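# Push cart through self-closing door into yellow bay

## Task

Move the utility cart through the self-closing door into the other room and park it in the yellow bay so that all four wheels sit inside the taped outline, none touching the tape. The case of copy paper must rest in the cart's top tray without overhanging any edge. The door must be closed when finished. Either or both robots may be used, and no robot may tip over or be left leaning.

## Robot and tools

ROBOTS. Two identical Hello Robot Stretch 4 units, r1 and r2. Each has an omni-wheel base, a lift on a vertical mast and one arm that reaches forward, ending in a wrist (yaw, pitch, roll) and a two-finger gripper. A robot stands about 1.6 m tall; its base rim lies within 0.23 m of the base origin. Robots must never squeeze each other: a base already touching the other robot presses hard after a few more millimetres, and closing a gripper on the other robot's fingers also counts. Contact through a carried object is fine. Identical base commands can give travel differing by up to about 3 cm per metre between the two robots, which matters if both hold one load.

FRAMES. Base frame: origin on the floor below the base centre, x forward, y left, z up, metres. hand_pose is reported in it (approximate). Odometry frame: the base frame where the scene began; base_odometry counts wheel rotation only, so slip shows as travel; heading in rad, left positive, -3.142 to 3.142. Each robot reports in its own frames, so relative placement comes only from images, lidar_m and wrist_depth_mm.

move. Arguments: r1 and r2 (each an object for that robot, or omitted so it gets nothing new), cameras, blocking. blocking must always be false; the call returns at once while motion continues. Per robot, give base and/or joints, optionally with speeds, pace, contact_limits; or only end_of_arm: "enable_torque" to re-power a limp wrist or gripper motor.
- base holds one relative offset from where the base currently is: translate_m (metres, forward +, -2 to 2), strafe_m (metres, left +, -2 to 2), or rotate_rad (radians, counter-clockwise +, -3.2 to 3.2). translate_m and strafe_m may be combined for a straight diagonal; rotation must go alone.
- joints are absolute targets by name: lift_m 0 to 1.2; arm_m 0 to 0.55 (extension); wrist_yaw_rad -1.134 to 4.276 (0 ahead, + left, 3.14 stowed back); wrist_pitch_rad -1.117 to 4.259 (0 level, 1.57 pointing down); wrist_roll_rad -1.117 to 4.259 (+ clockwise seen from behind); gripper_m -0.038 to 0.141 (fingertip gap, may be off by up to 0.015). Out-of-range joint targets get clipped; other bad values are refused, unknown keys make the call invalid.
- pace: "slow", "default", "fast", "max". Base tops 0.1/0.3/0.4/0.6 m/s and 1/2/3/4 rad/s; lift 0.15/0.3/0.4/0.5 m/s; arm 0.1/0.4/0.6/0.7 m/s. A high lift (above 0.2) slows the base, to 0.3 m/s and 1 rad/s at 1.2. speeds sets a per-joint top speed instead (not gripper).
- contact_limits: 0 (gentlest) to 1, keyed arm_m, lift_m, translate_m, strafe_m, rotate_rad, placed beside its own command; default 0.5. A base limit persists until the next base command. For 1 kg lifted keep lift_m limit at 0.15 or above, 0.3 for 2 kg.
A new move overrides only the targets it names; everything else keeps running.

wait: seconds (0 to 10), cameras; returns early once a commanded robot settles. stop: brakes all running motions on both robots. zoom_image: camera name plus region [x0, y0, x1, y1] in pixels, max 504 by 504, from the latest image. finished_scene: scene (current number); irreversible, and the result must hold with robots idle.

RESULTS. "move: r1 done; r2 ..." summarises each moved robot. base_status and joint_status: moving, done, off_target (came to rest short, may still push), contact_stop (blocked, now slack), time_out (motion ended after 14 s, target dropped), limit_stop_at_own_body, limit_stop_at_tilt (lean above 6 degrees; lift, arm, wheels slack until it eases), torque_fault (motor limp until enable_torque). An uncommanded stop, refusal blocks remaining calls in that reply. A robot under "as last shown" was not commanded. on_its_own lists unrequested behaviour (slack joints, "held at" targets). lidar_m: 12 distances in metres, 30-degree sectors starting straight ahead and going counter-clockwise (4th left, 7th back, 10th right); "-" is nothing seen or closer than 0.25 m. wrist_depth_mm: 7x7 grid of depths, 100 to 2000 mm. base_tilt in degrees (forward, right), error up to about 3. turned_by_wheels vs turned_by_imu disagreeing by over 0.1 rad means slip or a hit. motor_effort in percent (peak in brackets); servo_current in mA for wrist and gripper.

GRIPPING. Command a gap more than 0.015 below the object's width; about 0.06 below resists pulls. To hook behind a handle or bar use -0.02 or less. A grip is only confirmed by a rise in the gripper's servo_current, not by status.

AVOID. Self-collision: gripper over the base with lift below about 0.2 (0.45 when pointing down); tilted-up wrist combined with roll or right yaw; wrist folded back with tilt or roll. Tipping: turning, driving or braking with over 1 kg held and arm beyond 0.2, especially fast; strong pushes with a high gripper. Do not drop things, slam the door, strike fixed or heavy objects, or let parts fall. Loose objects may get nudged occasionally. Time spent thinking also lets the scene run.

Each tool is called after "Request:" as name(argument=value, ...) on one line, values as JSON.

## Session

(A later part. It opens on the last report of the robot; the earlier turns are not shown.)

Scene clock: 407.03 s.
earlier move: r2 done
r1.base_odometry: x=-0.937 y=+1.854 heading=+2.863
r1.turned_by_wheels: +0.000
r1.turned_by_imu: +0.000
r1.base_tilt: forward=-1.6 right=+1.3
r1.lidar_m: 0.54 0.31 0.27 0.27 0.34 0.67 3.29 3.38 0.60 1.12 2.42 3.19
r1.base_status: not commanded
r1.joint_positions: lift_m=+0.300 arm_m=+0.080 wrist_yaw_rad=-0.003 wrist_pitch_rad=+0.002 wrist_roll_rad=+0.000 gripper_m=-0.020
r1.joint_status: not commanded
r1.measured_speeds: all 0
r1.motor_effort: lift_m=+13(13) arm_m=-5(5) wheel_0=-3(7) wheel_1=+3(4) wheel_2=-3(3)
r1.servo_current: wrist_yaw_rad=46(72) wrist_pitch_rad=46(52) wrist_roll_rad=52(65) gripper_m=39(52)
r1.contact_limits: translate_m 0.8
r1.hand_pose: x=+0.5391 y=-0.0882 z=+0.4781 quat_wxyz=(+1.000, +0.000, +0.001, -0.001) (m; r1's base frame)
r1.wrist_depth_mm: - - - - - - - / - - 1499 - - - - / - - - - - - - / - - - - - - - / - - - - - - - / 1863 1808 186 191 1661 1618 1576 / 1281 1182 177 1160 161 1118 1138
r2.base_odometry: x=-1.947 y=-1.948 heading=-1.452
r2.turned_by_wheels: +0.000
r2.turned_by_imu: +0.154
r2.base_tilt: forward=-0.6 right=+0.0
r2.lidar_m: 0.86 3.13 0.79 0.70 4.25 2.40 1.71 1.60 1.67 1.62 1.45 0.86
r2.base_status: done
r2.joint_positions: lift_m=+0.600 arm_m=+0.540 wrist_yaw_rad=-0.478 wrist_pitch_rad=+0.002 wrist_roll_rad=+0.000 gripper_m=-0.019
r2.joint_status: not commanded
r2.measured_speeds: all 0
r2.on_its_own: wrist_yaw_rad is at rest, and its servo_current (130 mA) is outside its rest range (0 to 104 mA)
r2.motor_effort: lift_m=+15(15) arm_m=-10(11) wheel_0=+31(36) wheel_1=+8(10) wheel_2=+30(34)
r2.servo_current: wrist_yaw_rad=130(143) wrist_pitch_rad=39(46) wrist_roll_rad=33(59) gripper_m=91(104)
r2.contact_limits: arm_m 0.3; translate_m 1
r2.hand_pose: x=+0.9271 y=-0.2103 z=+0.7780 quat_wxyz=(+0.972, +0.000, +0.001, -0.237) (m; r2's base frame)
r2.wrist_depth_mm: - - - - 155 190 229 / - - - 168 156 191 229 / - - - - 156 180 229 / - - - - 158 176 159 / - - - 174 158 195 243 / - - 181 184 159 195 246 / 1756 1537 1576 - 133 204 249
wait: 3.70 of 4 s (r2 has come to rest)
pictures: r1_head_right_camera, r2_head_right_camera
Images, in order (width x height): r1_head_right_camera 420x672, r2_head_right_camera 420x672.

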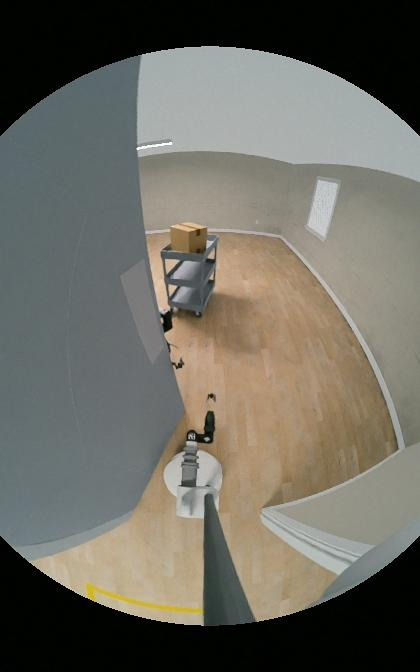

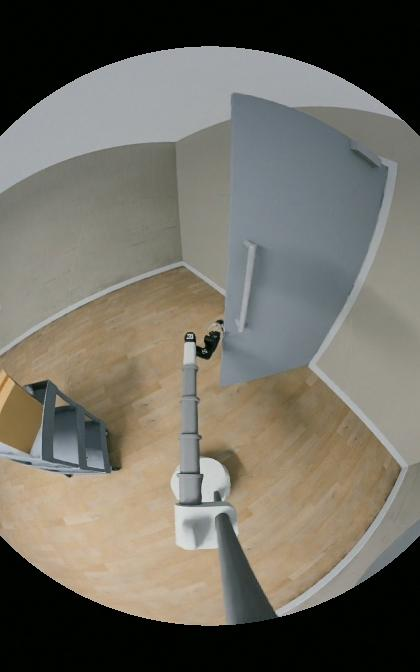

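Request:
move(blocking=false, r2={"base":{"translate_m":-0.22,"strafe_m":-0.16},"pace":"slow","contact_limits":{"translate_m":1.0}}, r1={"base":{"strafe_m":-0.12},"joints":{"lift_m":0.5,"arm_m":0.0}}, cameras=[])

Request:
wait(seconds=4, cameras=["r1_head_camera","r1_head_right_camera","r2_head_right_camera"])

Request:
wait(seconds=0, cameras=["r1_head_camera","r1_head_right_camera","r2_head_left_camera"])

Scene clock: 412.70 s.
move: r1 moving; r2 moving
r1.base_odometry: x=-0.927 y=+1.889 heading=+2.863
r1.turned_by_wheels: +0.000
r1.turned_by_imu: -0.001
r1.base_tilt: forward=-1.6 right=+1.3
r1.lidar_m: 0.55 0.32 0.29 0.30 0.37 3.43 3.32 3.38 0.58 1.11 2.40 3.13
r1.base_status: strafe_m moving
r1.joint_positions: lift_m=+0.337 arm_m=+0.031 wrist_yaw_rad=-0.002 wrist_pitch_rad=+0.002 wrist_roll_rad=+0.000 gripper_m=-0.020
r1.joint_status: lift_m moving; arm_m moving
r1.measured_speeds: translate_m=+0.000 strafe_m=-0.140 rotate_rad=-0.001 lift_m=+0.146 arm_m=-0.164 wrist_yaw_rad=+0.000 wrist_pitch_rad=+0.000 wrist_roll_rad=+0.000
r1.motor_effort: lift_m=+25(28) arm_m=-4(8) wheel_0=+10(10) wheel_1=-9(10) wheel_2=+0(2)
r1.servo_current: wrist_yaw_rad=46(59) wrist_pitch_rad=33(46) wrist_roll_rad=46(72) gripper_m=52(52)
r1.hand_pose: x=+0.4898 y=-0.0881 z=+0.5150 quat_wxyz=(+1.000, +0.000, +0.001, -0.001) (m; r1's base frame)
r1.wrist_depth_mm: 427 - - - - - - / - - 1537 - - - - / - - - - - - - / - - - - - - - / - - - - - - - / 1921 1921 186 191 1808 1756 1708 / 1366 1255 178 1205 161 1229 1205
r2.base_odometry: x=-1.957 y=-1.938 heading=-1.447
r2.turned_by_wheels: +0.005
r2.turned_by_imu: +0.010
r2.base_tilt: forward=-0.6 right=+0.0
r2.lidar_m: 0.87 3.13 0.78 0.69 4.28 2.35 1.70 1.60 1.66 1.61 1.39 0.84
r2.base_status: translate_m moving; strafe_m moving
r2.joint_positions: lift_m=+0.600 arm_m=+0.540 wrist_yaw_rad=-0.478 wrist_pitch_rad=+0.002 wrist_roll_rad=+0.000 gripper_m=-0.019
r2.joint_status: not commanded
r2.measured_speeds: translate_m=-0.044 strafe_m=-0.032 rotate_rad=+0.001 lift_m=+0.000 arm_m=+0.000 wrist_yaw_rad=+0.000 wrist_pitch_rad=+0.000 wrist_roll_rad=+0.000
r2.motor_effort: lift_m=+15(15) arm_m=-10(10) wheel_0=+30(30) wheel_1=+3(7) wheel_2=+32(32)
r2.servo_current: wrist_yaw_rad=124(137) wrist_pitch_rad=46(46) wrist_roll_rad=46(59) gripper_m=85(98)
r2.contact_limits: arm_m 0.3; translate_m 1
r2.hand_pose: x=+0.9271 y=-0.2103 z=+0.7780 quat_wxyz=(+0.972, +0.000, +0.001, -0.237) (m; r2's base frame)
r2.wrist_depth_mm: - - - - 155 190 229 / - - - - 156 190 228 / - - - - 158 179 229 / - - - - 158 177 222 / - - - 176 160 193 241 / - - 179 183 158 195 245 / 1708 1537 1537 - 142 204 248
pictures: none
No camera images: "cameras" was empty.

Scene clock: 414.10 s.
earlier move: r1 done; r2 moving
r1.base_odometry: x=-0.904 y=+1.970 heading=+2.863
r1.turned_by_wheels: +0.000
r1.turned_by_imu: -0.001
r1.base_tilt: forward=-1.6 right=+1.3
r1.lidar_m: 1.68 0.50 0.42 0.42 0.49 3.43 3.30 0.59 0.51 1.06 2.27 3.02
r1.base_status: done
r1.joint_positions: lift_m=+0.500 arm_m=+0.000 wrist_yaw_rad=-0.002 wrist_pitch_rad=+0.002 wrist_roll_rad=+0.000 gripper_m=-0.020
r1.joint_status: all done
r1.measured_speeds: all 0
r1.motor_effort: lift_m=+25(28) arm_m=-5(8) wheel_0=+2(10) wheel_1=-1(10) wheel_2=+0(2)
r1.servo_current: wrist_yaw_rad=52(65) wrist_pitch_rad=39(46) wrist_roll_rad=46(72) gripper_m=39(52)
r1.hand_pose: x=+0.4592 y=-0.0881 z=+0.6771 quat_wxyz=(+1.000, +0.000, +0.001, -0.001) (m; r1's base frame)
r1.wrist_depth_mm: - - - - - - - / - - - - - - - / - - 1576 - - - - / - - - - - - - / - - - - - - - / - - 186 191 - - - / 1808 1499 178 1618 153 1537 1576
r2.base_odometry: x=-2.046 y=-1.842 heading=-1.448
r2.turned_by_wheels: +0.000
r2.turned_by_imu: +0.077
r2.base_tilt: forward=-0.6 right=+0.0
r2.lidar_m: 0.89 3.23 0.80 0.80 4.27 2.08 1.56 1.48 1.59 1.56 1.41 0.83
r2.base_status: translate_m moving; strafe_m moving
r2.joint_positions: lift_m=+0.600 arm_m=+0.540 wrist_yaw_rad=-0.478 wrist_pitch_rad=+0.002 wrist_roll_rad=+0.000 gripper_m=-0.019
r2.joint_status: not commanded
r2.measured_speeds: translate_m=-0.081 strafe_m=-0.058 rotate_rad=-0.009 lift_m=+0.000 arm_m=+0.000 wrist_yaw_rad=+0.000 wrist_pitch_rad=+0.000 wrist_roll_rad=+0.000
r2.motor_effort: lift_m=+15(15) arm_m=-10(11) wheel_0=+28(34) wheel_1=+5(8) wheel_2=+31(33)
r2.servo_current: wrist_yaw_rad=130(143) wrist_pitch_rad=33(46) wrist_roll_rad=46(65) gripper_m=91(98)
r2.contact_limits: arm_m 0.3; translate_m 1
r2.hand_pose: x=+0.9271 y=-0.2103 z=+0.7780 quat_wxyz=(+0.972, +0.000, +0.001, -0.237) (m; r2's base frame)
r2.wrist_depth_mm: - - - - 154 187 224 / - - - - 155 188 234 / - - - - 157 178 225 / - - - - 158 177 220 / - - 661 213 160 191 238 / - - 183 183 159 193 241 / 1756 1537 1661 - 142 202 244
wait: 1.40 of 4 s (r1 has come to rest)
pictures: r1_head_camera, r1_head_right_camera, r2_head_right_camera
Images, in order (width x height): r1_head_camera 420x560, r1_head_right_camera 420x672, r2_head_right_camera 420x672.

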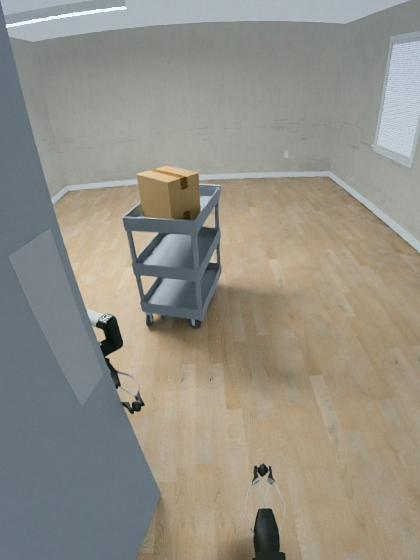

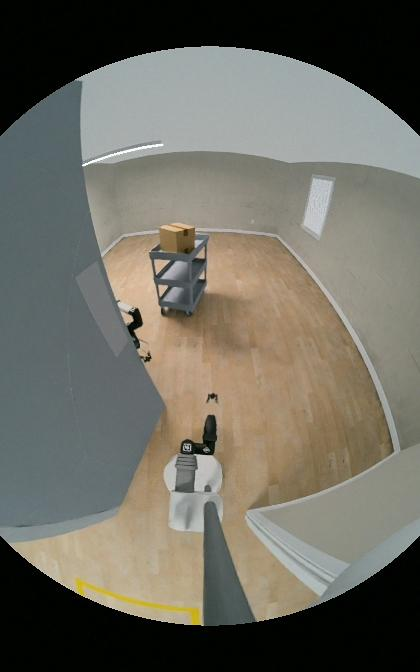

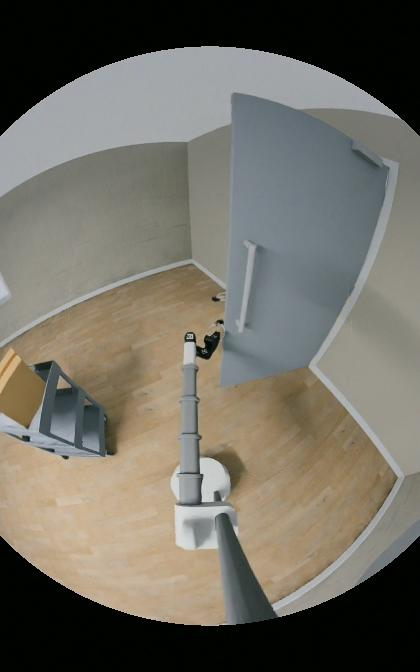

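Scene clock: 414.10 s.
earlier move: r2 moving
r1.base_odometry: x=-0.904 y=+1.970 heading=+2.863
r1.turned_by_wheels: +0.000
r1.turned_by_imu: +0.000
r1.base_tilt: forward=-1.6 right=+1.3
r1.lidar_m: 1.68 0.50 0.42 0.42 0.49 3.43 3.30 0.59 0.51 1.06 2.27 3.02
r1.base_status: done
r1.joint_positions: lift_m=+0.500 arm_m=+0.000 wrist_yaw_rad=-0.002 wrist_pitch_rad=+0.002 wrist_roll_rad=+0.000 gripper_m=-0.020
r1.joint_status: all done
r1.measured_speeds: all 0
r1.motor_effort: lift_m=+25(28) arm_m=-5(8) wheel_0=+2(10) wheel_1=-1(10) wheel_2=+0(2)
r1.servo_current: wrist_yaw_rad=52(65) wrist_pitch_rad=39(46) wrist_roll_rad=46(72) gripper_m=39(52)
r1.hand_pose: x=+0.4592 y=-0.0881 z=+0.6771 quat_wxyz=(+1.000, +0.000, +0.001, -0.001) (m; r1's base frame)
r1.wrist_depth_mm: - - - - - - - / - - - - - - - / - - 1576 - - - - / - - - - - - - / - - - - - - - / - - 186 191 - - - / 1808 1499 178 1618 153 1537 1576
r2.base_odometry: x=-2.046 y=-1.842 heading=-1.448
r2.turned_by_wheels: +0.000
r2.turned_by_imu: +0.000
r2.base_tilt: forward=-0.6 right=+0.0
r2.lidar_m: 0.89 3.23 0.80 0.80 4.27 2.08 1.56 1.48 1.59 1.56 1.41 0.83
r2.base_status: translate_m moving; strafe_m moving
r2.joint_positions: lift_m=+0.600 arm_m=+0.540 wrist_yaw_rad=-0.478 wrist_pitch_rad=+0.002 wrist_roll_rad=+0.000 gripper_m=-0.019
r2.joint_status: not commanded
r2.measured_speeds: translate_m=-0.081 strafe_m=-0.058 rotate_rad=-0.009 lift_m=+0.000 arm_m=+0.000 wrist_yaw_rad=+0.000 wrist_pitch_rad=+0.000 wrist_roll_rad=+0.000
r2.motor_effort: lift_m=+15(15) arm_m=-10(11) wheel_0=+28(34) wheel_1=+5(8) wheel_2=+31(33)
r2.servo_current: wrist_yaw_rad=130(143) wrist_pitch_rad=33(46) wrist_roll_rad=46(65) gripper_m=91(98)
r2.contact_limits: arm_m 0.3; translate_m 1
r2.hand_pose: x=+0.9271 y=-0.2103 z=+0.7780 quat_wxyz=(+0.972, +0.000, +0.001, -0.237) (m; r2's base frame)
r2.wrist_depth_mm: - - - - 154 187 224 / - - - - 155 188 234 / - - - - 157 178 225 / - - - - 158 177 220 / - - 661 213 160 191 238 / - - 183 183 159 193 241 / 1756 1537 1661 - 142 202 244
pictures: r1_head_camera, r1_head_right_camera, r2_head_left_camera
Images, in order (width x height): r1_head_camera 420x560, r1_head_right_camera 420x672, r2_head_left_camera 420x672.

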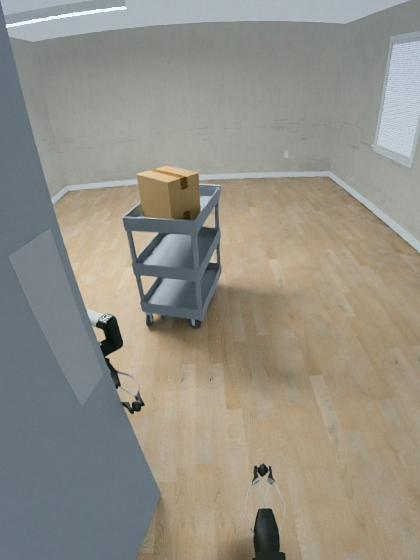

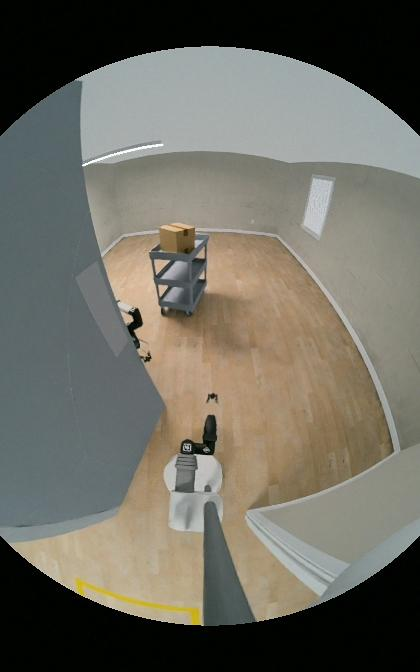

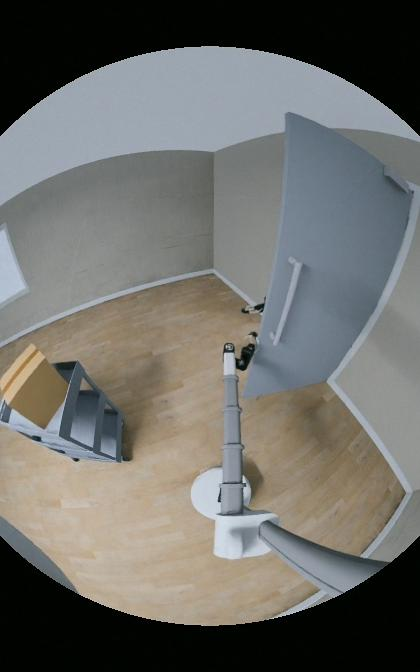

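Request:
zoom_image(camera="r1_head_camera", region=[100, 140, 260, 340])

Request:
zoom_image(camera="r2_head_left_camera", region=[0, 320, 160, 480])

Scaled by 2.520 from the camera's 420x560 image, which has a finer 600x800 frame.

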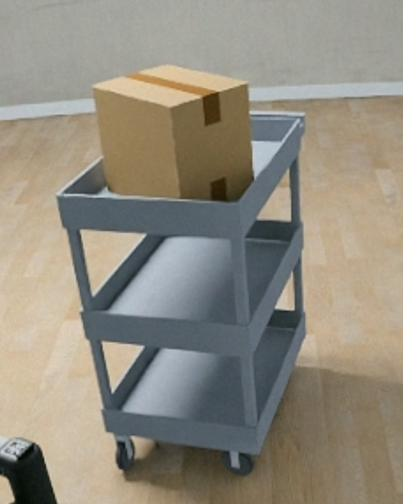

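Scaled by 3.150 from the camera's 420x672 image, which has a finer 600x960 frame.

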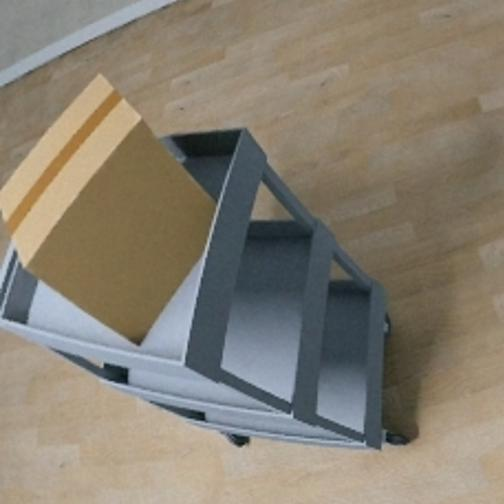

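Request:
move(blocking=false, r1={"base":{"translate_m":0.62,"strafe_m":-0.1},"joints":{"lift_m":0.95,"gripper_m":0.08,"wrist_pitch_rad":1.57,"wrist_roll_rad":1.57}}, cameras=["r1_head_camera","r2_head_right_camera"])

Request:
wait(seconds=3, cameras=["r1_head_camera","r1_wrist_camera","r2_head_left_camera"])

Scene clock: 463.73 s.
earlier move: r2 done
move: r1 moving
r1.base_odometry: x=-0.933 y=+1.983 heading=+2.863
r1.turned_by_wheels: +0.000
r1.turned_by_imu: +0.000
r1.base_tilt: forward=-1.6 right=+1.3
r1.lidar_m: 1.64 0.57 0.45 0.45 0.52 3.49 3.36 0.56 0.51 1.21 2.28 3.05
r1.base_status: translate_m moving; strafe_m moving
r1.joint_positions: lift_m=+0.537 arm_m=+0.000 wrist_yaw_rad=-0.002 wrist_pitch_rad=+0.585 wrist_roll_rad=+0.580 gripper_m=+0.005
r1.joint_status: lift_m moving; wrist_pitch_rad moving; wrist_roll_rad moving; gripper_m moving
r1.measured_speeds: translate_m=+0.122 strafe_m=-0.020 rotate_rad=-0.002 lift_m=+0.146 arm_m=+0.000 wrist_yaw_rad=+0.000 wrist_pitch_rad=+1.819 wrist_roll_rad=+1.818
r1.motor_effort: lift_m=+28(28) arm_m=-5(5) wheel_0=+7(9) wheel_1=+4(6) wheel_2=-9(9)
r1.servo_current: wrist_yaw_rad=52(59) wrist_pitch_rad=65(91) wrist_roll_rad=91(117) gripper_m=72(72)
r1.hand_pose: x=+0.4113 y=-0.0880 z=+0.5565 quat_wxyz=(+0.917, +0.274, +0.276, -0.084) (m; r1's base frame)
r1.wrist_depth_mm: 1182 - - - - 1708 1464 / - - - - 1808 1464 1205 / - - - 1708 1397 1160 1008 / - 1808 1618 1397 1160 991 891 / - 1618 1336 1138 976 866 778 / 1618 1336 1118 204 820 768 699 / 1336 1118 189 184 166 676 640
r2.base_odometry: x=-2.133 y=-1.750 heading=-1.447
r2.turned_by_wheels: +0.000
r2.turned_by_imu: +0.071
r2.base_tilt: forward=-0.7 right=+0.0
r2.lidar_m: 0.85 3.33 0.87 1.03 3.77 1.80 1.42 1.39 1.52 1.49 1.40 0.82
r2.base_status: done
r2.joint_positions: lift_m=+0.600 arm_m=+0.540 wrist_yaw_rad=-0.478 wrist_pitch_rad=+0.002 wrist_roll_rad=+0.000 gripper_m=-0.019
r2.joint_status: not commanded
r2.measured_speeds: all 0
r2.motor_effort: lift_m=+15(15) arm_m=-9(10) wheel_0=+29(29) wheel_1=+9(9) wheel_2=+30(30)
r2.servo_current: wrist_yaw_rad=143(143) wrist_pitch_rad=39(46) wrist_roll_rad=46(52) gripper_m=91(104)
r2.contact_limits: arm_m 0.3; translate_m 1
r2.hand_pose: x=+0.9271 y=-0.2103 z=+0.7780 quat_wxyz=(+0.972, +0.000, +0.001, -0.237) (m; r2's base frame)
r2.wrist_depth_mm: - - - - 154 187 222 / - - - - 155 187 231 / - - - - 155 178 223 / - - - - 156 175 157 / - - - 214 158 191 227 / - - 183 182 158 193 237 / 1756 1537 1661 - 134 201 234
pictures: r1_head_camera, r2_head_right_camera
Images, in order (width x height): r1_head_camera 420x560, r2_head_right_camera 420x672.

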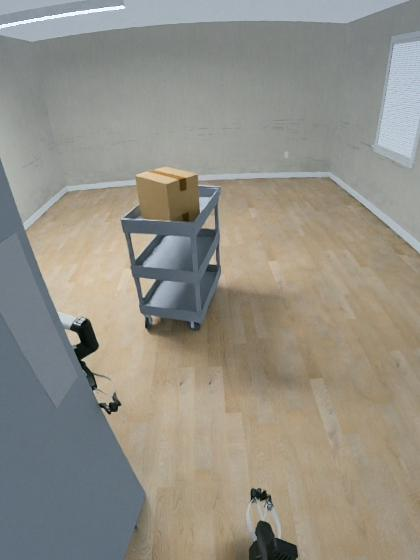

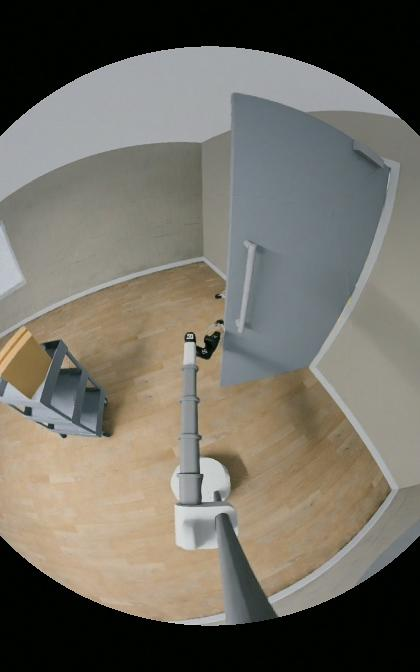

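Scene clock: 466.73 s.
earlier move: r1 moving
r1.base_odometry: x=-1.473 y=+2.236 heading=+2.863
r1.turned_by_wheels: +0.000
r1.turned_by_imu: +0.000
r1.base_tilt: forward=-1.5 right=+1.3
r1.lidar_m: 1.08 1.11 0.57 0.42 0.50 0.84 4.07 0.96 1.28 2.10 2.16 2.84
r1.base_status: translate_m moving; strafe_m moving
r1.joint_positions: lift_m=+0.950 arm_m=+0.000 wrist_yaw_rad=-0.002 wrist_pitch_rad=+1.568 wrist_roll_rad=+1.568 gripper_m=+0.080
r1.joint_status: all done
r1.measured_speeds: all 0
r1.motor_effort: lift_m=+25(29) arm_m=-5(5) wheel_0=+2(9) wheel_1=+1(7) wheel_2=+1(10)
r1.servo_current: wrist_yaw_rad=52(72) wrist_pitch_rad=39(91) wrist_roll_rad=65(117) gripper_m=39(91)
r1.hand_pose: x=+0.1716 y=-0.0874 z=+0.8393 quat_wxyz=(+0.501, +0.501, +0.499, -0.499) (m; r1's base frame)
r1.wrist_depth_mm: 1042 1042 1060 1060 1060 1060 1042 / 1042 1042 1060 1060 1078 1060 1042 / 1042 1042 1060 1078 1060 1060 1078 / 1060 1060 1060 1060 842 1078 1042 / 1042 1060 1060 842 854 842 366 / 1078 1060 211 854 196 1060 1042 / 1060 1060 1078 151 1060 1060 1060
r2.base_odometry: x=-2.133 y=-1.750 heading=-1.447
r2.turned_by_wheels: +0.000
r2.turned_by_imu: +0.000
r2.base_tilt: forward=-0.6 right=+0.0
r2.lidar_m: 0.84 3.35 0.89 1.03 3.76 1.81 1.44 1.40 1.53 1.50 1.39 0.82
r2.base_status: done
r2.joint_positions: lift_m=+0.600 arm_m=+0.540 wrist_yaw_rad=-0.478 wrist_pitch_rad=+0.002 wrist_roll_rad=+0.000 gripper_m=-0.019
r2.joint_status: not commanded
r2.measured_speeds: all 0
r2.on_its_own: wrist_yaw_rad is at rest, and its servo_current (137 mA) is outside its rest range (0 to 104 mA)
r2.motor_effort: lift_m=+15(15) arm_m=-9(10) wheel_0=+29(29) wheel_1=+9(9) wheel_2=+30(30)
r2.servo_current: wrist_yaw_rad=137(143) wrist_pitch_rad=39(46) wrist_roll_rad=39(59) gripper_m=91(104)
r2.contact_limits: arm_m 0.3; translate_m 1
r2.hand_pose: x=+0.9271 y=-0.2103 z=+0.7780 quat_wxyz=(+0.972, +0.000, +0.001, -0.237) (m; r2's base frame)
r2.wrist_depth_mm: - - - - 154 187 221 / - 676 - - 155 188 232 / - 668 - - 155 178 223 / - 668 - - 157 175 157 / - 668 - 174 158 191 228 / - 668 183 182 158 191 237 / 1808 647 1618 - 134 200 234
wait: 3.00 s; no rest
pictures: r1_head_camera, r1_wrist_camera, r2_head_left_camera
Images, in order (width x height): r1_head_camera 420x560, r1_wrist_camera 616x392, r2_head_left_camera 420x672.

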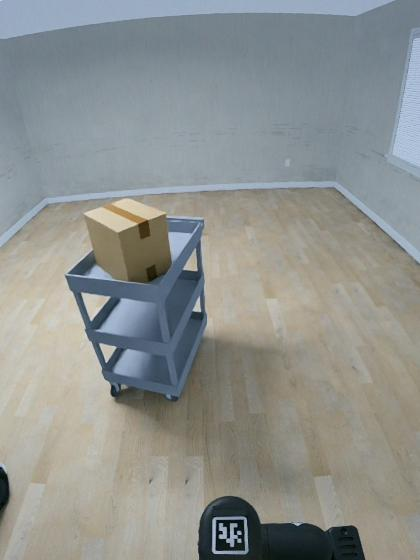

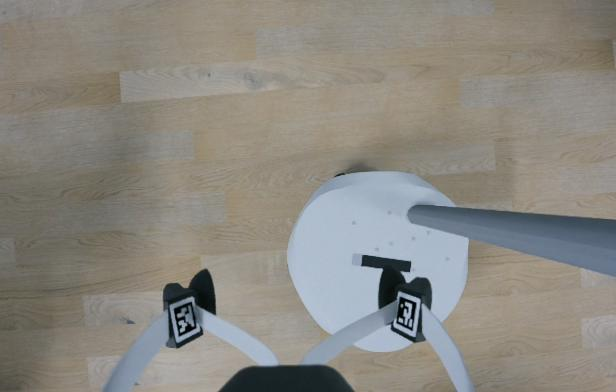

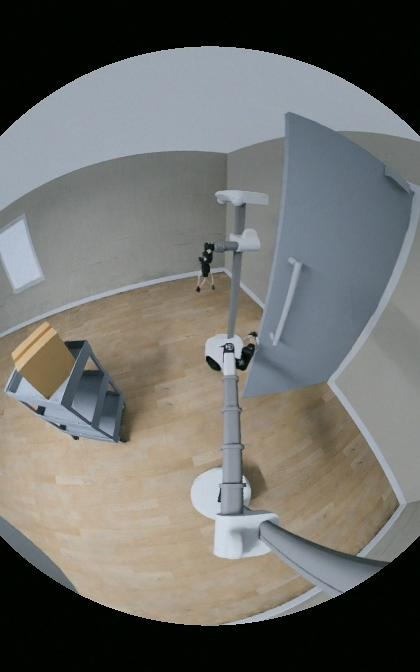

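Request:
wait(seconds=0, cameras=["r1_head_camera","r1_head_left_camera"])

Request:
zoom_image(camera="r1_head_camera", region=[40, 180, 240, 420])

Scene clock: 489.03 s.
earlier move: r1 done
r1.base_odometry: x=-1.473 y=+2.236 heading=+2.863
r1.turned_by_wheels: +0.000
r1.turned_by_imu: +0.000
r1.base_tilt: forward=-1.5 right=+1.3
r1.lidar_m: 1.10 1.10 0.58 0.40 0.50 0.83 4.10 0.95 1.28 2.08 2.17 2.83
r1.base_status: done
r1.joint_positions: lift_m=+0.950 arm_m=+0.000 wrist_yaw_rad=-0.002 wrist_pitch_rad=+1.568 wrist_roll_rad=+1.568 gripper_m=+0.080
r1.joint_status: all done
r1.measured_speeds: all 0
r1.motor_effort: lift_m=+25(29) arm_m=-4(5) wheel_0=+3(9) wheel_1=+1(7) wheel_2=+1(10)
r1.servo_current: wrist_yaw_rad=52(72) wrist_pitch_rad=46(91) wrist_roll_rad=46(117) gripper_m=39(91)
r1.hand_pose: x=+0.1716 y=-0.0874 z=+0.8393 quat_wxyz=(+0.501, +0.501, +0.499, -0.499) (m; r1's base frame)
r1.wrist_depth_mm: 1042 1060 1042 1060 1060 1060 1060 / 1060 1060 1042 1042 1078 1060 1060 / 1060 1042 1042 1042 1042 1060 1060 / 1025 1042 1060 1042 842 1060 1042 / 1042 1060 1060 854 854 842 368 / 1042 1060 211 854 195 1042 1060 / 1060 1060 1060 151 1078 1060 1078
r2.base_odometry: x=-2.133 y=-1.750 heading=-1.447
r2.turned_by_wheels: +0.000
r2.turned_by_imu: +0.001
r2.base_tilt: forward=-0.6 right=+0.0
r2.lidar_m: 0.87 3.36 0.86 1.03 3.74 1.80 1.42 1.39 1.52 1.50 1.38 0.82
r2.base_status: done
r2.joint_positions: lift_m=+0.600 arm_m=+0.540 wrist_yaw_rad=-0.478 wrist_pitch_rad=+0.002 wrist_roll_rad=+0.000 gripper_m=-0.019
r2.joint_status: not commanded
r2.measured_speeds: all 0
r2.on_its_own: wrist_yaw_rad is at rest, and its servo_current (117 mA) is outside its rest range (0 to 104 mA)
r2.motor_effort: lift_m=+15(15) arm_m=-9(10) wheel_0=+29(29) wheel_1=+9(9) wheel_2=+29(30)
r2.servo_current: wrist_yaw_rad=117(143) wrist_pitch_rad=39(46) wrist_roll_rad=59(59) gripper_m=91(104)
r2.contact_limits: arm_m 0.3; translate_m 1
r2.hand_pose: x=+0.9271 y=-0.2103 z=+0.7780 quat_wxyz=(+0.972, +0.000, +0.001, -0.237) (m; r2's base frame)
r2.wrist_depth_mm: - - - - 154 187 223 / - 676 - - 156 188 231 / - 668 - - 156 177 224 / - 676 - - 157 175 157 / - 668 - 175 157 191 228 / - 668 183 182 158 192 238 / 1756 654 1618 - 134 200 233
pictures: r1_head_camera, r1_head_left_camera
Images, in order (width x height): r1_head_camera 420x560, r1_head_left_camera 420x672.

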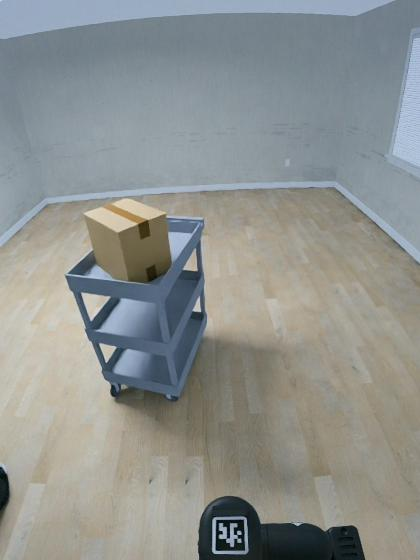

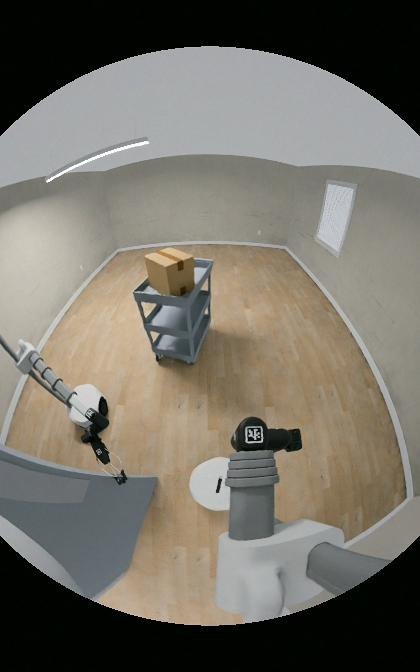

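Scaled by 2.100 from the camera's 420x560 image, which has a finer 600x800 frame.

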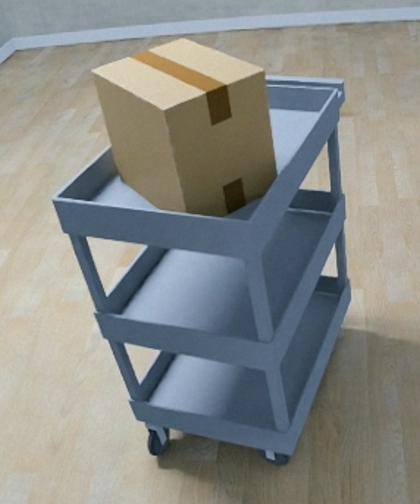

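Request:
move(blocking=false, r1={"base":{"translate_m":1.3,"strafe_m":-0.42},"pace":"fast"}, cameras=[])

Request:
wait(seconds=5, cameras=["r1_head_left_camera"])

Scene clock: 523.73 s.
move: r1 moving
r1.base_odometry: x=-1.507 y=+2.259 heading=+2.864
r1.turned_by_wheels: +0.000
r1.turned_by_imu: -0.001
r1.base_tilt: forward=-1.6 right=+1.3
r1.lidar_m: 1.03 1.04 0.58 0.40 0.50 0.83 4.14 1.00 1.33 2.07 2.15 2.85
r1.base_status: translate_m moving; strafe_m moving
r1.joint_positions: lift_m=+0.950 arm_m=+0.000 wrist_yaw_rad=-0.002 wrist_pitch_rad=+1.568 wrist_roll_rad=+1.568 gripper_m=+0.080
r1.joint_status: not commanded
r1.measured_speeds: translate_m=+0.153 strafe_m=-0.048 rotate_rad=-0.005 lift_m=+0.000 arm_m=+0.000 wrist_yaw_rad=+0.000 wrist_pitch_rad=+0.000 wrist_roll_rad=+0.000
r1.motor_effort: lift_m=+25(25) arm_m=-5(5) wheel_0=+10(10) wheel_1=+3(6) wheel_2=-9(9)
r1.servo_current: wrist_yaw_rad=46(59) wrist_pitch_rad=39(46) wrist_roll_rad=46(72) gripper_m=39(46)
r1.hand_pose: x=+0.1716 y=-0.0874 z=+0.8393 quat_wxyz=(+0.501, +0.501, +0.499, -0.499) (m; r1's base frame)
r1.wrist_depth_mm: 1060 1060 1078 1060 1060 1060 1042 / 1060 1060 1060 1042 1042 1060 1060 / 1060 1042 1060 1078 1078 1060 1042 / 1060 1042 1008 1060 842 1060 1078 / 1060 1060 1042 854 842 854 364 / 1060 1060 211 842 195 1060 1078 / 1060 1042 1042 151 1060 1078 1060
r2.base_odometry: x=-2.133 y=-1.750 heading=-1.447
r2.turned_by_wheels: +0.000
r2.turned_by_imu: +0.002
r2.base_tilt: forward=-0.6 right=+0.0
r2.lidar_m: 0.85 3.35 0.87 1.04 3.76 1.83 1.42 1.39 1.51 1.51 1.37 0.82
r2.base_status: not commanded
r2.joint_positions: lift_m=+0.600 arm_m=+0.540 wrist_yaw_rad=-0.478 wrist_pitch_rad=+0.002 wrist_roll_rad=+0.000 gripper_m=-0.019
r2.joint_status: not commanded
r2.measured_speeds: all 0
r2.motor_effort: lift_m=+15(15) arm_m=-9(10) wheel_0=+29(29) wheel_1=+8(9) wheel_2=+30(30)
r2.servo_current: wrist_yaw_rad=124(137) wrist_pitch_rad=33(46) wrist_roll_rad=59(59) gripper_m=85(98)
r2.contact_limits: arm_m 0.3; translate_m 1
r2.hand_pose: x=+0.9271 y=-0.2103 z=+0.7780 quat_wxyz=(+0.972, +0.000, +0.001, -0.237) (m; r2's base frame)
r2.wrist_depth_mm: - 634 - - 154 187 223 / - 647 - - 155 188 232 / - 654 - - 156 178 223 / - 654 - - 157 175 157 / - 654 - 175 157 191 228 / - 627 183 183 158 192 238 / 1756 654 1661 - 133 200 233
pictures: none
No camera images: "cameras" was empty.

Scene clock: 528.30 s.
earlier move: r1 done
r1.base_odometry: x=-2.608 y=+2.997 heading=+2.863
r1.turned_by_wheels: +0.000
r1.turned_by_imu: -0.002
r1.base_tilt: forward=-1.6 right=+1.3
r1.lidar_m: 3.59 3.68 0.58 0.58 0.68 1.40 2.19 2.27 1.73 1.61 1.66 2.16
r1.base_status: done
r1.joint_positions: lift_m=+0.950 arm_m=+0.000 wrist_yaw_rad=-0.002 wrist_pitch_rad=+1.568 wrist_roll_rad=+1.568 gripper_m=+0.080
r1.joint_status: not commanded
r1.measured_speeds: all 0
r1.motor_effort: lift_m=+24(25) arm_m=-5(5) wheel_0=+1(13) wheel_1=+1(6) wheel_2=+0(11)
r1.servo_current: wrist_yaw_rad=52(72) wrist_pitch_rad=46(52) wrist_roll_rad=33(72) gripper_m=46(52)
r1.hand_pose: x=+0.1716 y=-0.0874 z=+0.8394 quat_wxyz=(+0.501, +0.501, +0.499, -0.499) (m; r1's base frame)
r1.wrist_depth_mm: 1060 1042 1042 1060 1042 1042 1060 / 1078 1060 1060 1060 1078 1025 1042 / 1060 1060 1060 1060 1060 1060 1060 / 1060 1060 1060 1042 854 1042 1078 / 1078 1060 1042 842 854 842 364 / 1060 1060 211 854 195 1060 1060 / 1060 1060 1078 151 1060 1060 1060
r2.base_odometry: x=-2.133 y=-1.750 heading=-1.447
r2.turned_by_wheels: +0.000
r2.turned_by_imu: +0.001
r2.base_tilt: forward=-0.7 right=+0.0
r2.lidar_m: 0.86 1.67 0.89 1.06 3.78 1.78 1.42 1.38 1.52 1.50 1.39 0.84
r2.base_status: not commanded
r2.joint_positions: lift_m=+0.600 arm_m=+0.540 wrist_yaw_rad=-0.478 wrist_pitch_rad=+0.002 wrist_roll_rad=+0.000 gripper_m=-0.019
r2.joint_status: not commanded
r2.measured_speeds: all 0
r2.on_its_own: wrist_yaw_rad is at rest, and its servo_current (130 mA) is outside its rest range (0 to 104 mA)
r2.motor_effort: lift_m=+15(15) arm_m=-9(10) wheel_0=+29(29) wheel_1=+9(9) wheel_2=+30(30)
r2.servo_current: wrist_yaw_rad=130(143) wrist_pitch_rad=39(46) wrist_roll_rad=52(59) gripper_m=91(104)
r2.contact_limits: arm_m 0.3; translate_m 1
r2.hand_pose: x=+0.9271 y=-0.2103 z=+0.7780 quat_wxyz=(+0.972, +0.000, +0.001, -0.237) (m; r2's base frame)
r2.wrist_depth_mm: - - - - 154 187 222 / - - - - 155 187 232 / - - - - 156 177 224 / - - - - 157 175 158 / - - - 174 157 191 228 / - - 183 182 158 191 238 / 1708 1537 1661 - 134 200 233
wait: 4.57 of 5 s (r1 has come to rest)
pictures: r1_head_left_camera
Images, in order (width x height): r1_head_left_camera 420x672.

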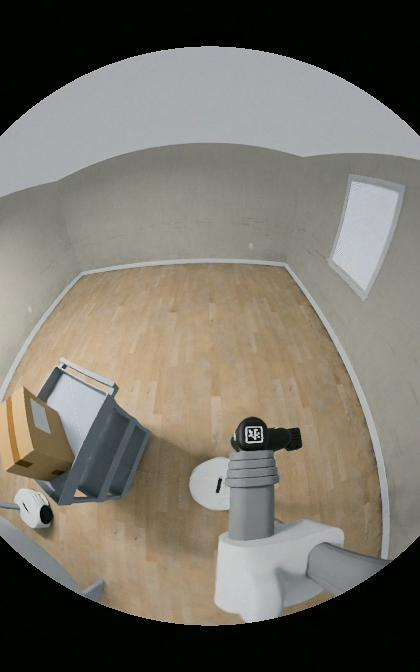

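Request:
move(blocking=false, r1={"base":{"translate_m":1.15},"pace":"fast"}, cameras=[])

Request:
wait(seconds=6, cameras=[])

Request:
move(blocking=false, r1={"base":{"rotate_rad":2.8},"joints":{"lift_m":1.1},"pace":"default"}, cameras=[])

Request:
wait(seconds=8, cameras=["r1_head_camera","r1_head_left_camera"])

Scene clock: 535.23 s.
move: r1 moving
r1.base_odometry: x=-2.646 y=+3.007 heading=+2.864
r1.turned_by_wheels: +0.000
r1.turned_by_imu: +0.000
r1.base_tilt: forward=-1.6 right=+1.3
r1.lidar_m: 3.53 3.63 0.57 0.55 0.68 1.42 2.23 2.31 1.74 1.60 1.66 2.17
r1.base_status: translate_m moving
r1.joint_positions: lift_m=+0.950 arm_m=+0.000 wrist_yaw_rad=-0.002 wrist_pitch_rad=+1.568 wrist_roll_rad=+1.568 gripper_m=+0.080
r1.joint_status: not commanded
r1.measured_speeds: translate_m=+0.151 strafe_m=-0.001 rotate_rad=+0.005 lift_m=+0.000 arm_m=+0.000 wrist_yaw_rad=+0.000 wrist_pitch_rad=+0.000 wrist_roll_rad=+0.000
r1.motor_effort: lift_m=+24(25) arm_m=-5(5) wheel_0=+6(8) wheel_1=+8(8) wheel_2=-9(10)
r1.servo_current: wrist_yaw_rad=52(72) wrist_pitch_rad=46(46) wrist_roll_rad=26(52) gripper_m=46(46)
r1.hand_pose: x=+0.1716 y=-0.0874 z=+0.8394 quat_wxyz=(+0.501, +0.501, +0.499, -0.499) (m; r1's base frame)
r1.wrist_depth_mm: 1060 1042 1060 1042 1060 1042 1042 / 1042 1060 1025 1060 1025 1042 1042 / 1060 1060 1060 1060 1060 1060 1078 / 1060 1078 1078 1078 842 1060 1025 / 1042 1042 1060 842 831 842 366 / 1042 1060 211 854 195 1060 1060 / 1060 1042 1042 151 1060 1060 1060
r2.base_odometry: x=-2.133 y=-1.750 heading=-1.447
r2.turned_by_wheels: +0.000
r2.turned_by_imu: +0.001
r2.base_tilt: forward=-0.7 right=+0.0
r2.lidar_m: 0.89 1.69 0.85 1.08 3.78 1.80 1.42 1.40 1.52 1.49 1.40 0.83
r2.base_status: not commanded
r2.joint_positions: lift_m=+0.600 arm_m=+0.540 wrist_yaw_rad=-0.478 wrist_pitch_rad=+0.002 wrist_roll_rad=+0.000 gripper_m=-0.019
r2.joint_status: not commanded
r2.measured_speeds: all 0
r2.motor_effort: lift_m=+15(15) arm_m=-9(10) wheel_0=+29(29) wheel_1=+9(9) wheel_2=+30(30)
r2.servo_current: wrist_yaw_rad=143(143) wrist_pitch_rad=46(46) wrist_roll_rad=52(52) gripper_m=91(98)
r2.contact_limits: arm_m 0.3; translate_m 1
r2.hand_pose: x=+0.9271 y=-0.2103 z=+0.7780 quat_wxyz=(+0.972, +0.000, +0.001, -0.237) (m; r2's base frame)
r2.wrist_depth_mm: - - - - 154 187 222 / - - - - 155 189 231 / - - - - 156 178 223 / - - - - 157 175 157 / - - - 175 158 191 228 / - - 183 182 158 192 237 / 1756 1537 1661 - 134 200 234
pictures: none
No camera images: "cameras" was empty.

Scene clock: 539.30 s.
earlier move: r1 done
r1.base_odometry: x=-3.714 y=+3.312 heading=+2.864
r1.turned_by_wheels: +0.000
r1.turned_by_imu: +0.000
r1.base_tilt: forward=-1.6 right=+1.3
r1.lidar_m: 2.43 2.50 3.28 3.15 0.95 0.86 3.39 2.36 1.67 1.52 1.57 2.09
r1.base_status: done
r1.joint_positions: lift_m=+0.950 arm_m=+0.000 wrist_yaw_rad=-0.002 wrist_pitch_rad=+1.568 wrist_roll_rad=+1.568 gripper_m=+0.080
r1.joint_status: not commanded
r1.measured_speeds: all 0
r1.motor_effort: lift_m=+24(25) arm_m=-5(5) wheel_0=+1(10) wheel_1=+0(9) wheel_2=+1(12)
r1.servo_current: wrist_yaw_rad=59(72) wrist_pitch_rad=39(52) wrist_roll_rad=46(72) gripper_m=46(52)
r1.hand_pose: x=+0.1716 y=-0.0874 z=+0.8394 quat_wxyz=(+0.501, +0.501, +0.499, -0.499) (m; r1's base frame)
r1.wrist_depth_mm: 1042 1060 1060 1042 1060 1060 1042 / 1042 1060 1060 1060 1060 1042 1042 / 1042 1078 1060 1060 1042 1060 1060 / 1060 1025 1060 1042 842 1060 1060 / 1060 1025 1042 854 842 842 362 / 1042 1042 211 866 195 1060 1060 / 1060 1060 1060 151 1042 1060 1060
r2.base_odometry: x=-2.133 y=-1.750 heading=-1.447
r2.turned_by_wheels: +0.000
r2.turned_by_imu: +0.001
r2.base_tilt: forward=-0.7 right=+0.0
r2.lidar_m: 0.88 3.35 0.87 1.05 3.75 1.80 1.44 1.40 1.55 1.51 1.42 0.83
r2.base_status: not commanded
r2.joint_positions: lift_m=+0.600 arm_m=+0.540 wrist_yaw_rad=-0.478 wrist_pitch_rad=+0.002 wrist_roll_rad=+0.000 gripper_m=-0.019
r2.joint_status: not commanded
r2.measured_speeds: all 0
r2.on_its_own: wrist_yaw_rad is at rest, and its servo_current (143 mA) is outside its rest range (0 to 104 mA)
r2.motor_effort: lift_m=+15(15) arm_m=-9(10) wheel_0=+29(29) wheel_1=+9(9) wheel_2=+30(30)
r2.servo_current: wrist_yaw_rad=143(143) wrist_pitch_rad=39(46) wrist_roll_rad=39(65) gripper_m=91(98)
r2.contact_limits: arm_m 0.3; translate_m 1
r2.hand_pose: x=+0.9271 y=-0.2103 z=+0.7780 quat_wxyz=(+0.972, +0.000, +0.001, -0.237) (m; r2's base frame)
r2.wrist_depth_mm: - - - - 154 188 222 / - - - - 155 189 232 / - - - - 156 177 224 / - - - - 157 176 157 / - - - 175 158 191 228 / - - 183 182 158 192 238 / 1756 1576 1661 - 134 201 233
wait: 4.07 of 6 s (r1 has come to rest)
pictures: none
No camera images: "cameras" was empty.

Scene clock: 539.80 s.
move: r1 moving
r1.base_odometry: x=-3.714 y=+3.312 heading=+3.084
r1.turned_by_wheels: +0.221
r1.turned_by_imu: +0.221
r1.base_tilt: forward=-1.6 right=+1.3
r1.lidar_m: 2.44 2.69 3.19 3.16 0.87 1.07 3.33 1.95 1.56 1.53 1.71 2.46
r1.base_status: rotate_rad moving
r1.joint_positions: lift_m=+0.987 arm_m=+0.000 wrist_yaw_rad=-0.002 wrist_pitch_rad=+1.568 wrist_roll_rad=+1.568 gripper_m=+0.080
r1.joint_status: lift_m moving
r1.measured_speeds: translate_m=+0.000 strafe_m=+0.000 rotate_rad=+0.860 lift_m=+0.146 arm_m=+0.000 wrist_yaw_rad=+0.000 wrist_pitch_rad=+0.000 wrist_roll_rad=+0.000
r1.motor_effort: lift_m=+27(27) arm_m=-5(5) wheel_0=-6(8) wheel_1=-8(8) wheel_2=-6(7)
r1.servo_current: wrist_yaw_rad=39(52) wrist_pitch_rad=46(52) wrist_roll_rad=33(52) gripper_m=46(46)
r1.hand_pose: x=+0.1716 y=-0.0874 z=+0.8772 quat_wxyz=(+0.501, +0.501, +0.499, -0.499) (m; r1's base frame)
r1.wrist_depth_mm: 1078 1098 1098 1098 1078 1078 1078 / 1098 1078 1098 1098 1098 1060 1078 / 1098 1078 1098 1098 1098 1098 1098 / 1078 1060 1098 1098 878 1078 1078 / 1078 1060 1060 878 891 878 362 / 1078 1078 200 1118 195 1078 1098 / 1078 1098 1098 151 1098 1078 1098
r2.base_odometry: x=-2.133 y=-1.750 heading=-1.447
r2.turned_by_wheels: +0.000
r2.turned_by_imu: +0.000
r2.base_tilt: forward=-0.6 right=+0.0
r2.lidar_m: 0.84 3.34 0.90 1.05 3.73 1.81 1.41 1.41 1.53 1.50 1.39 0.83
r2.base_status: not commanded
r2.joint_positions: lift_m=+0.600 arm_m=+0.540 wrist_yaw_rad=-0.478 wrist_pitch_rad=+0.002 wrist_roll_rad=+0.000 gripper_m=-0.019
r2.joint_status: not commanded
r2.measured_speeds: all 0
r2.motor_effort: lift_m=+15(15) arm_m=-9(10) wheel_0=+29(29) wheel_1=+9(9) wheel_2=+30(30)
r2.servo_current: wrist_yaw_rad=130(143) wrist_pitch_rad=39(46) wrist_roll_rad=46(52) gripper_m=91(98)
r2.contact_limits: arm_m 0.3; translate_m 1
r2.hand_pose: x=+0.9271 y=-0.2103 z=+0.7780 quat_wxyz=(+0.972, +0.000, +0.001, -0.237) (m; r2's base frame)
r2.wrist_depth_mm: - - - - 155 187 222 / - - - - 155 188 231 / - - - - 156 178 224 / - - - - 157 176 157 / - - - 175 158 191 227 / - - 183 182 158 191 238 / 1756 1576 1661 - 133 200 233
pictures: none
No camera images: "cameras" was empty.

Scene clock: 542.20 s.
earlier move: r1 done
r1.base_odometry: x=-3.714 y=+3.312 heading=-0.620
r1.turned_by_wheels: +2.579
r1.turned_by_imu: +2.593
r1.base_tilt: forward=-1.6 right=+1.3
r1.lidar_m: 0.91 3.33 1.98 1.56 1.54 1.65 2.49 2.43 2.64 3.25 3.16 0.85
r1.base_status: done
r1.joint_positions: lift_m=+1.100 arm_m=+0.000 wrist_yaw_rad=-0.002 wrist_pitch_rad=+1.568 wrist_roll_rad=+1.568 gripper_m=+0.080
r1.joint_status: all done
r1.measured_speeds: all 0
r1.motor_effort: lift_m=+25(28) arm_m=-5(5) wheel_0=-3(9) wheel_1=-1(8) wheel_2=-1(8)
r1.servo_current: wrist_yaw_rad=65(91) wrist_pitch_rad=46(52) wrist_roll_rad=33(85) gripper_m=46(52)
r1.hand_pose: x=+0.1716 y=-0.0874 z=+0.9893 quat_wxyz=(+0.501, +0.501, +0.499, -0.499) (m; r1's base frame)
r1.wrist_depth_mm: 1182 1205 1182 1205 1205 1182 1182 / 1205 1205 1205 1229 1205 1182 1205 / 1182 1205 1205 1205 1205 1205 1205 / 1182 1205 1205 1205 991 1205 1205 / 1182 1205 1205 991 1008 1229 362 / 1182 1205 200 1205 195 1205 1229 / 1205 1229 1205 151 1205 1229 1205
r2.base_odometry: x=-2.133 y=-1.750 heading=-1.447
r2.turned_by_wheels: +0.000
r2.turned_by_imu: +0.000
r2.base_tilt: forward=-0.7 right=+0.0
r2.lidar_m: 0.86 3.35 0.87 1.03 3.74 1.80 1.40 1.40 1.52 1.52 1.40 0.82
r2.base_status: not commanded
r2.joint_positions: lift_m=+0.600 arm_m=+0.540 wrist_yaw_rad=-0.478 wrist_pitch_rad=+0.002 wrist_roll_rad=+0.000 gripper_m=-0.019
r2.joint_status: not commanded
r2.measured_speeds: all 0
r2.on_its_own: wrist_yaw_rad is at rest, and its servo_current (143 mA) is outside its rest range (0 to 104 mA)
r2.motor_effort: lift_m=+15(15) arm_m=-9(10) wheel_0=+29(29) wheel_1=+9(9) wheel_2=+30(30)
r2.servo_current: wrist_yaw_rad=143(143) wrist_pitch_rad=39(46) wrist_roll_rad=46(59) gripper_m=91(98)
r2.contact_limits: arm_m 0.3; translate_m 1
r2.hand_pose: x=+0.9271 y=-0.2103 z=+0.7780 quat_wxyz=(+0.972, +0.000, +0.001, -0.237) (m; r2's base frame)
r2.wrist_depth_mm: - - - - 154 187 222 / - - - - 155 188 231 / - - - - 156 178 223 / - - - - 157 176 157 / - - - 175 158 191 227 / - - 183 182 158 193 239 / 1756 1537 1661 - 133 200 233
wait: 2.40 of 8 s (r1 has come to rest)
pictures: r1_head_camera, r1_head_left_camera
Images, in order (width x height): r1_head_camera 420x560, r1_head_left_camera 420x672.

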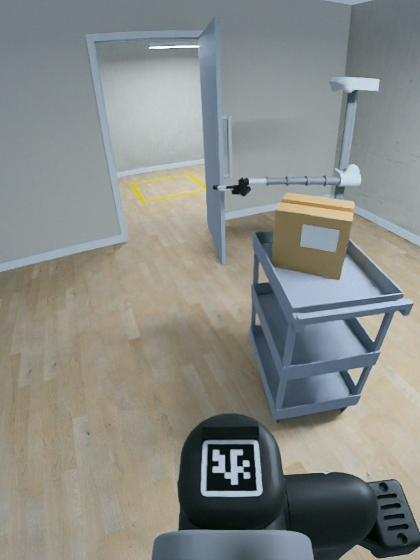

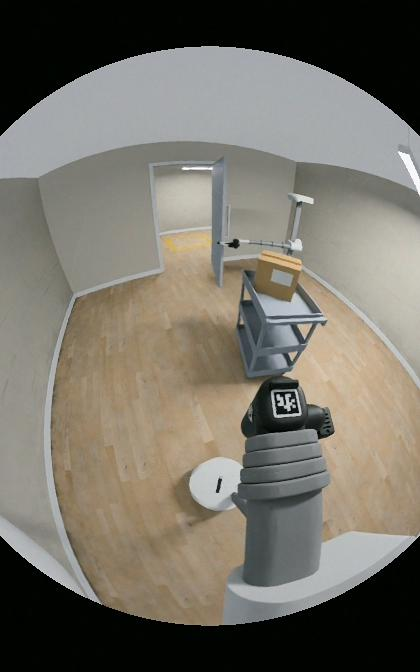

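Request:
zoom_image(camera="r1_head_camera", region=[220, 180, 420, 440])

Scaled by 1.938 from the camera's 420x560 image, which has a finer 600x800 frame.

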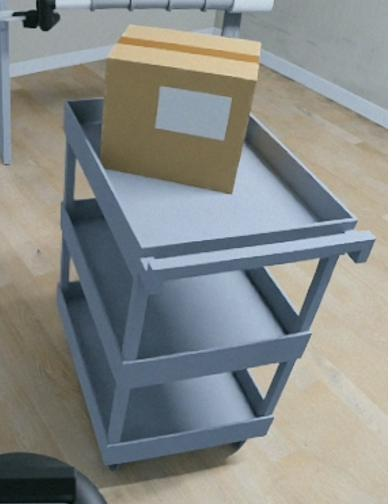

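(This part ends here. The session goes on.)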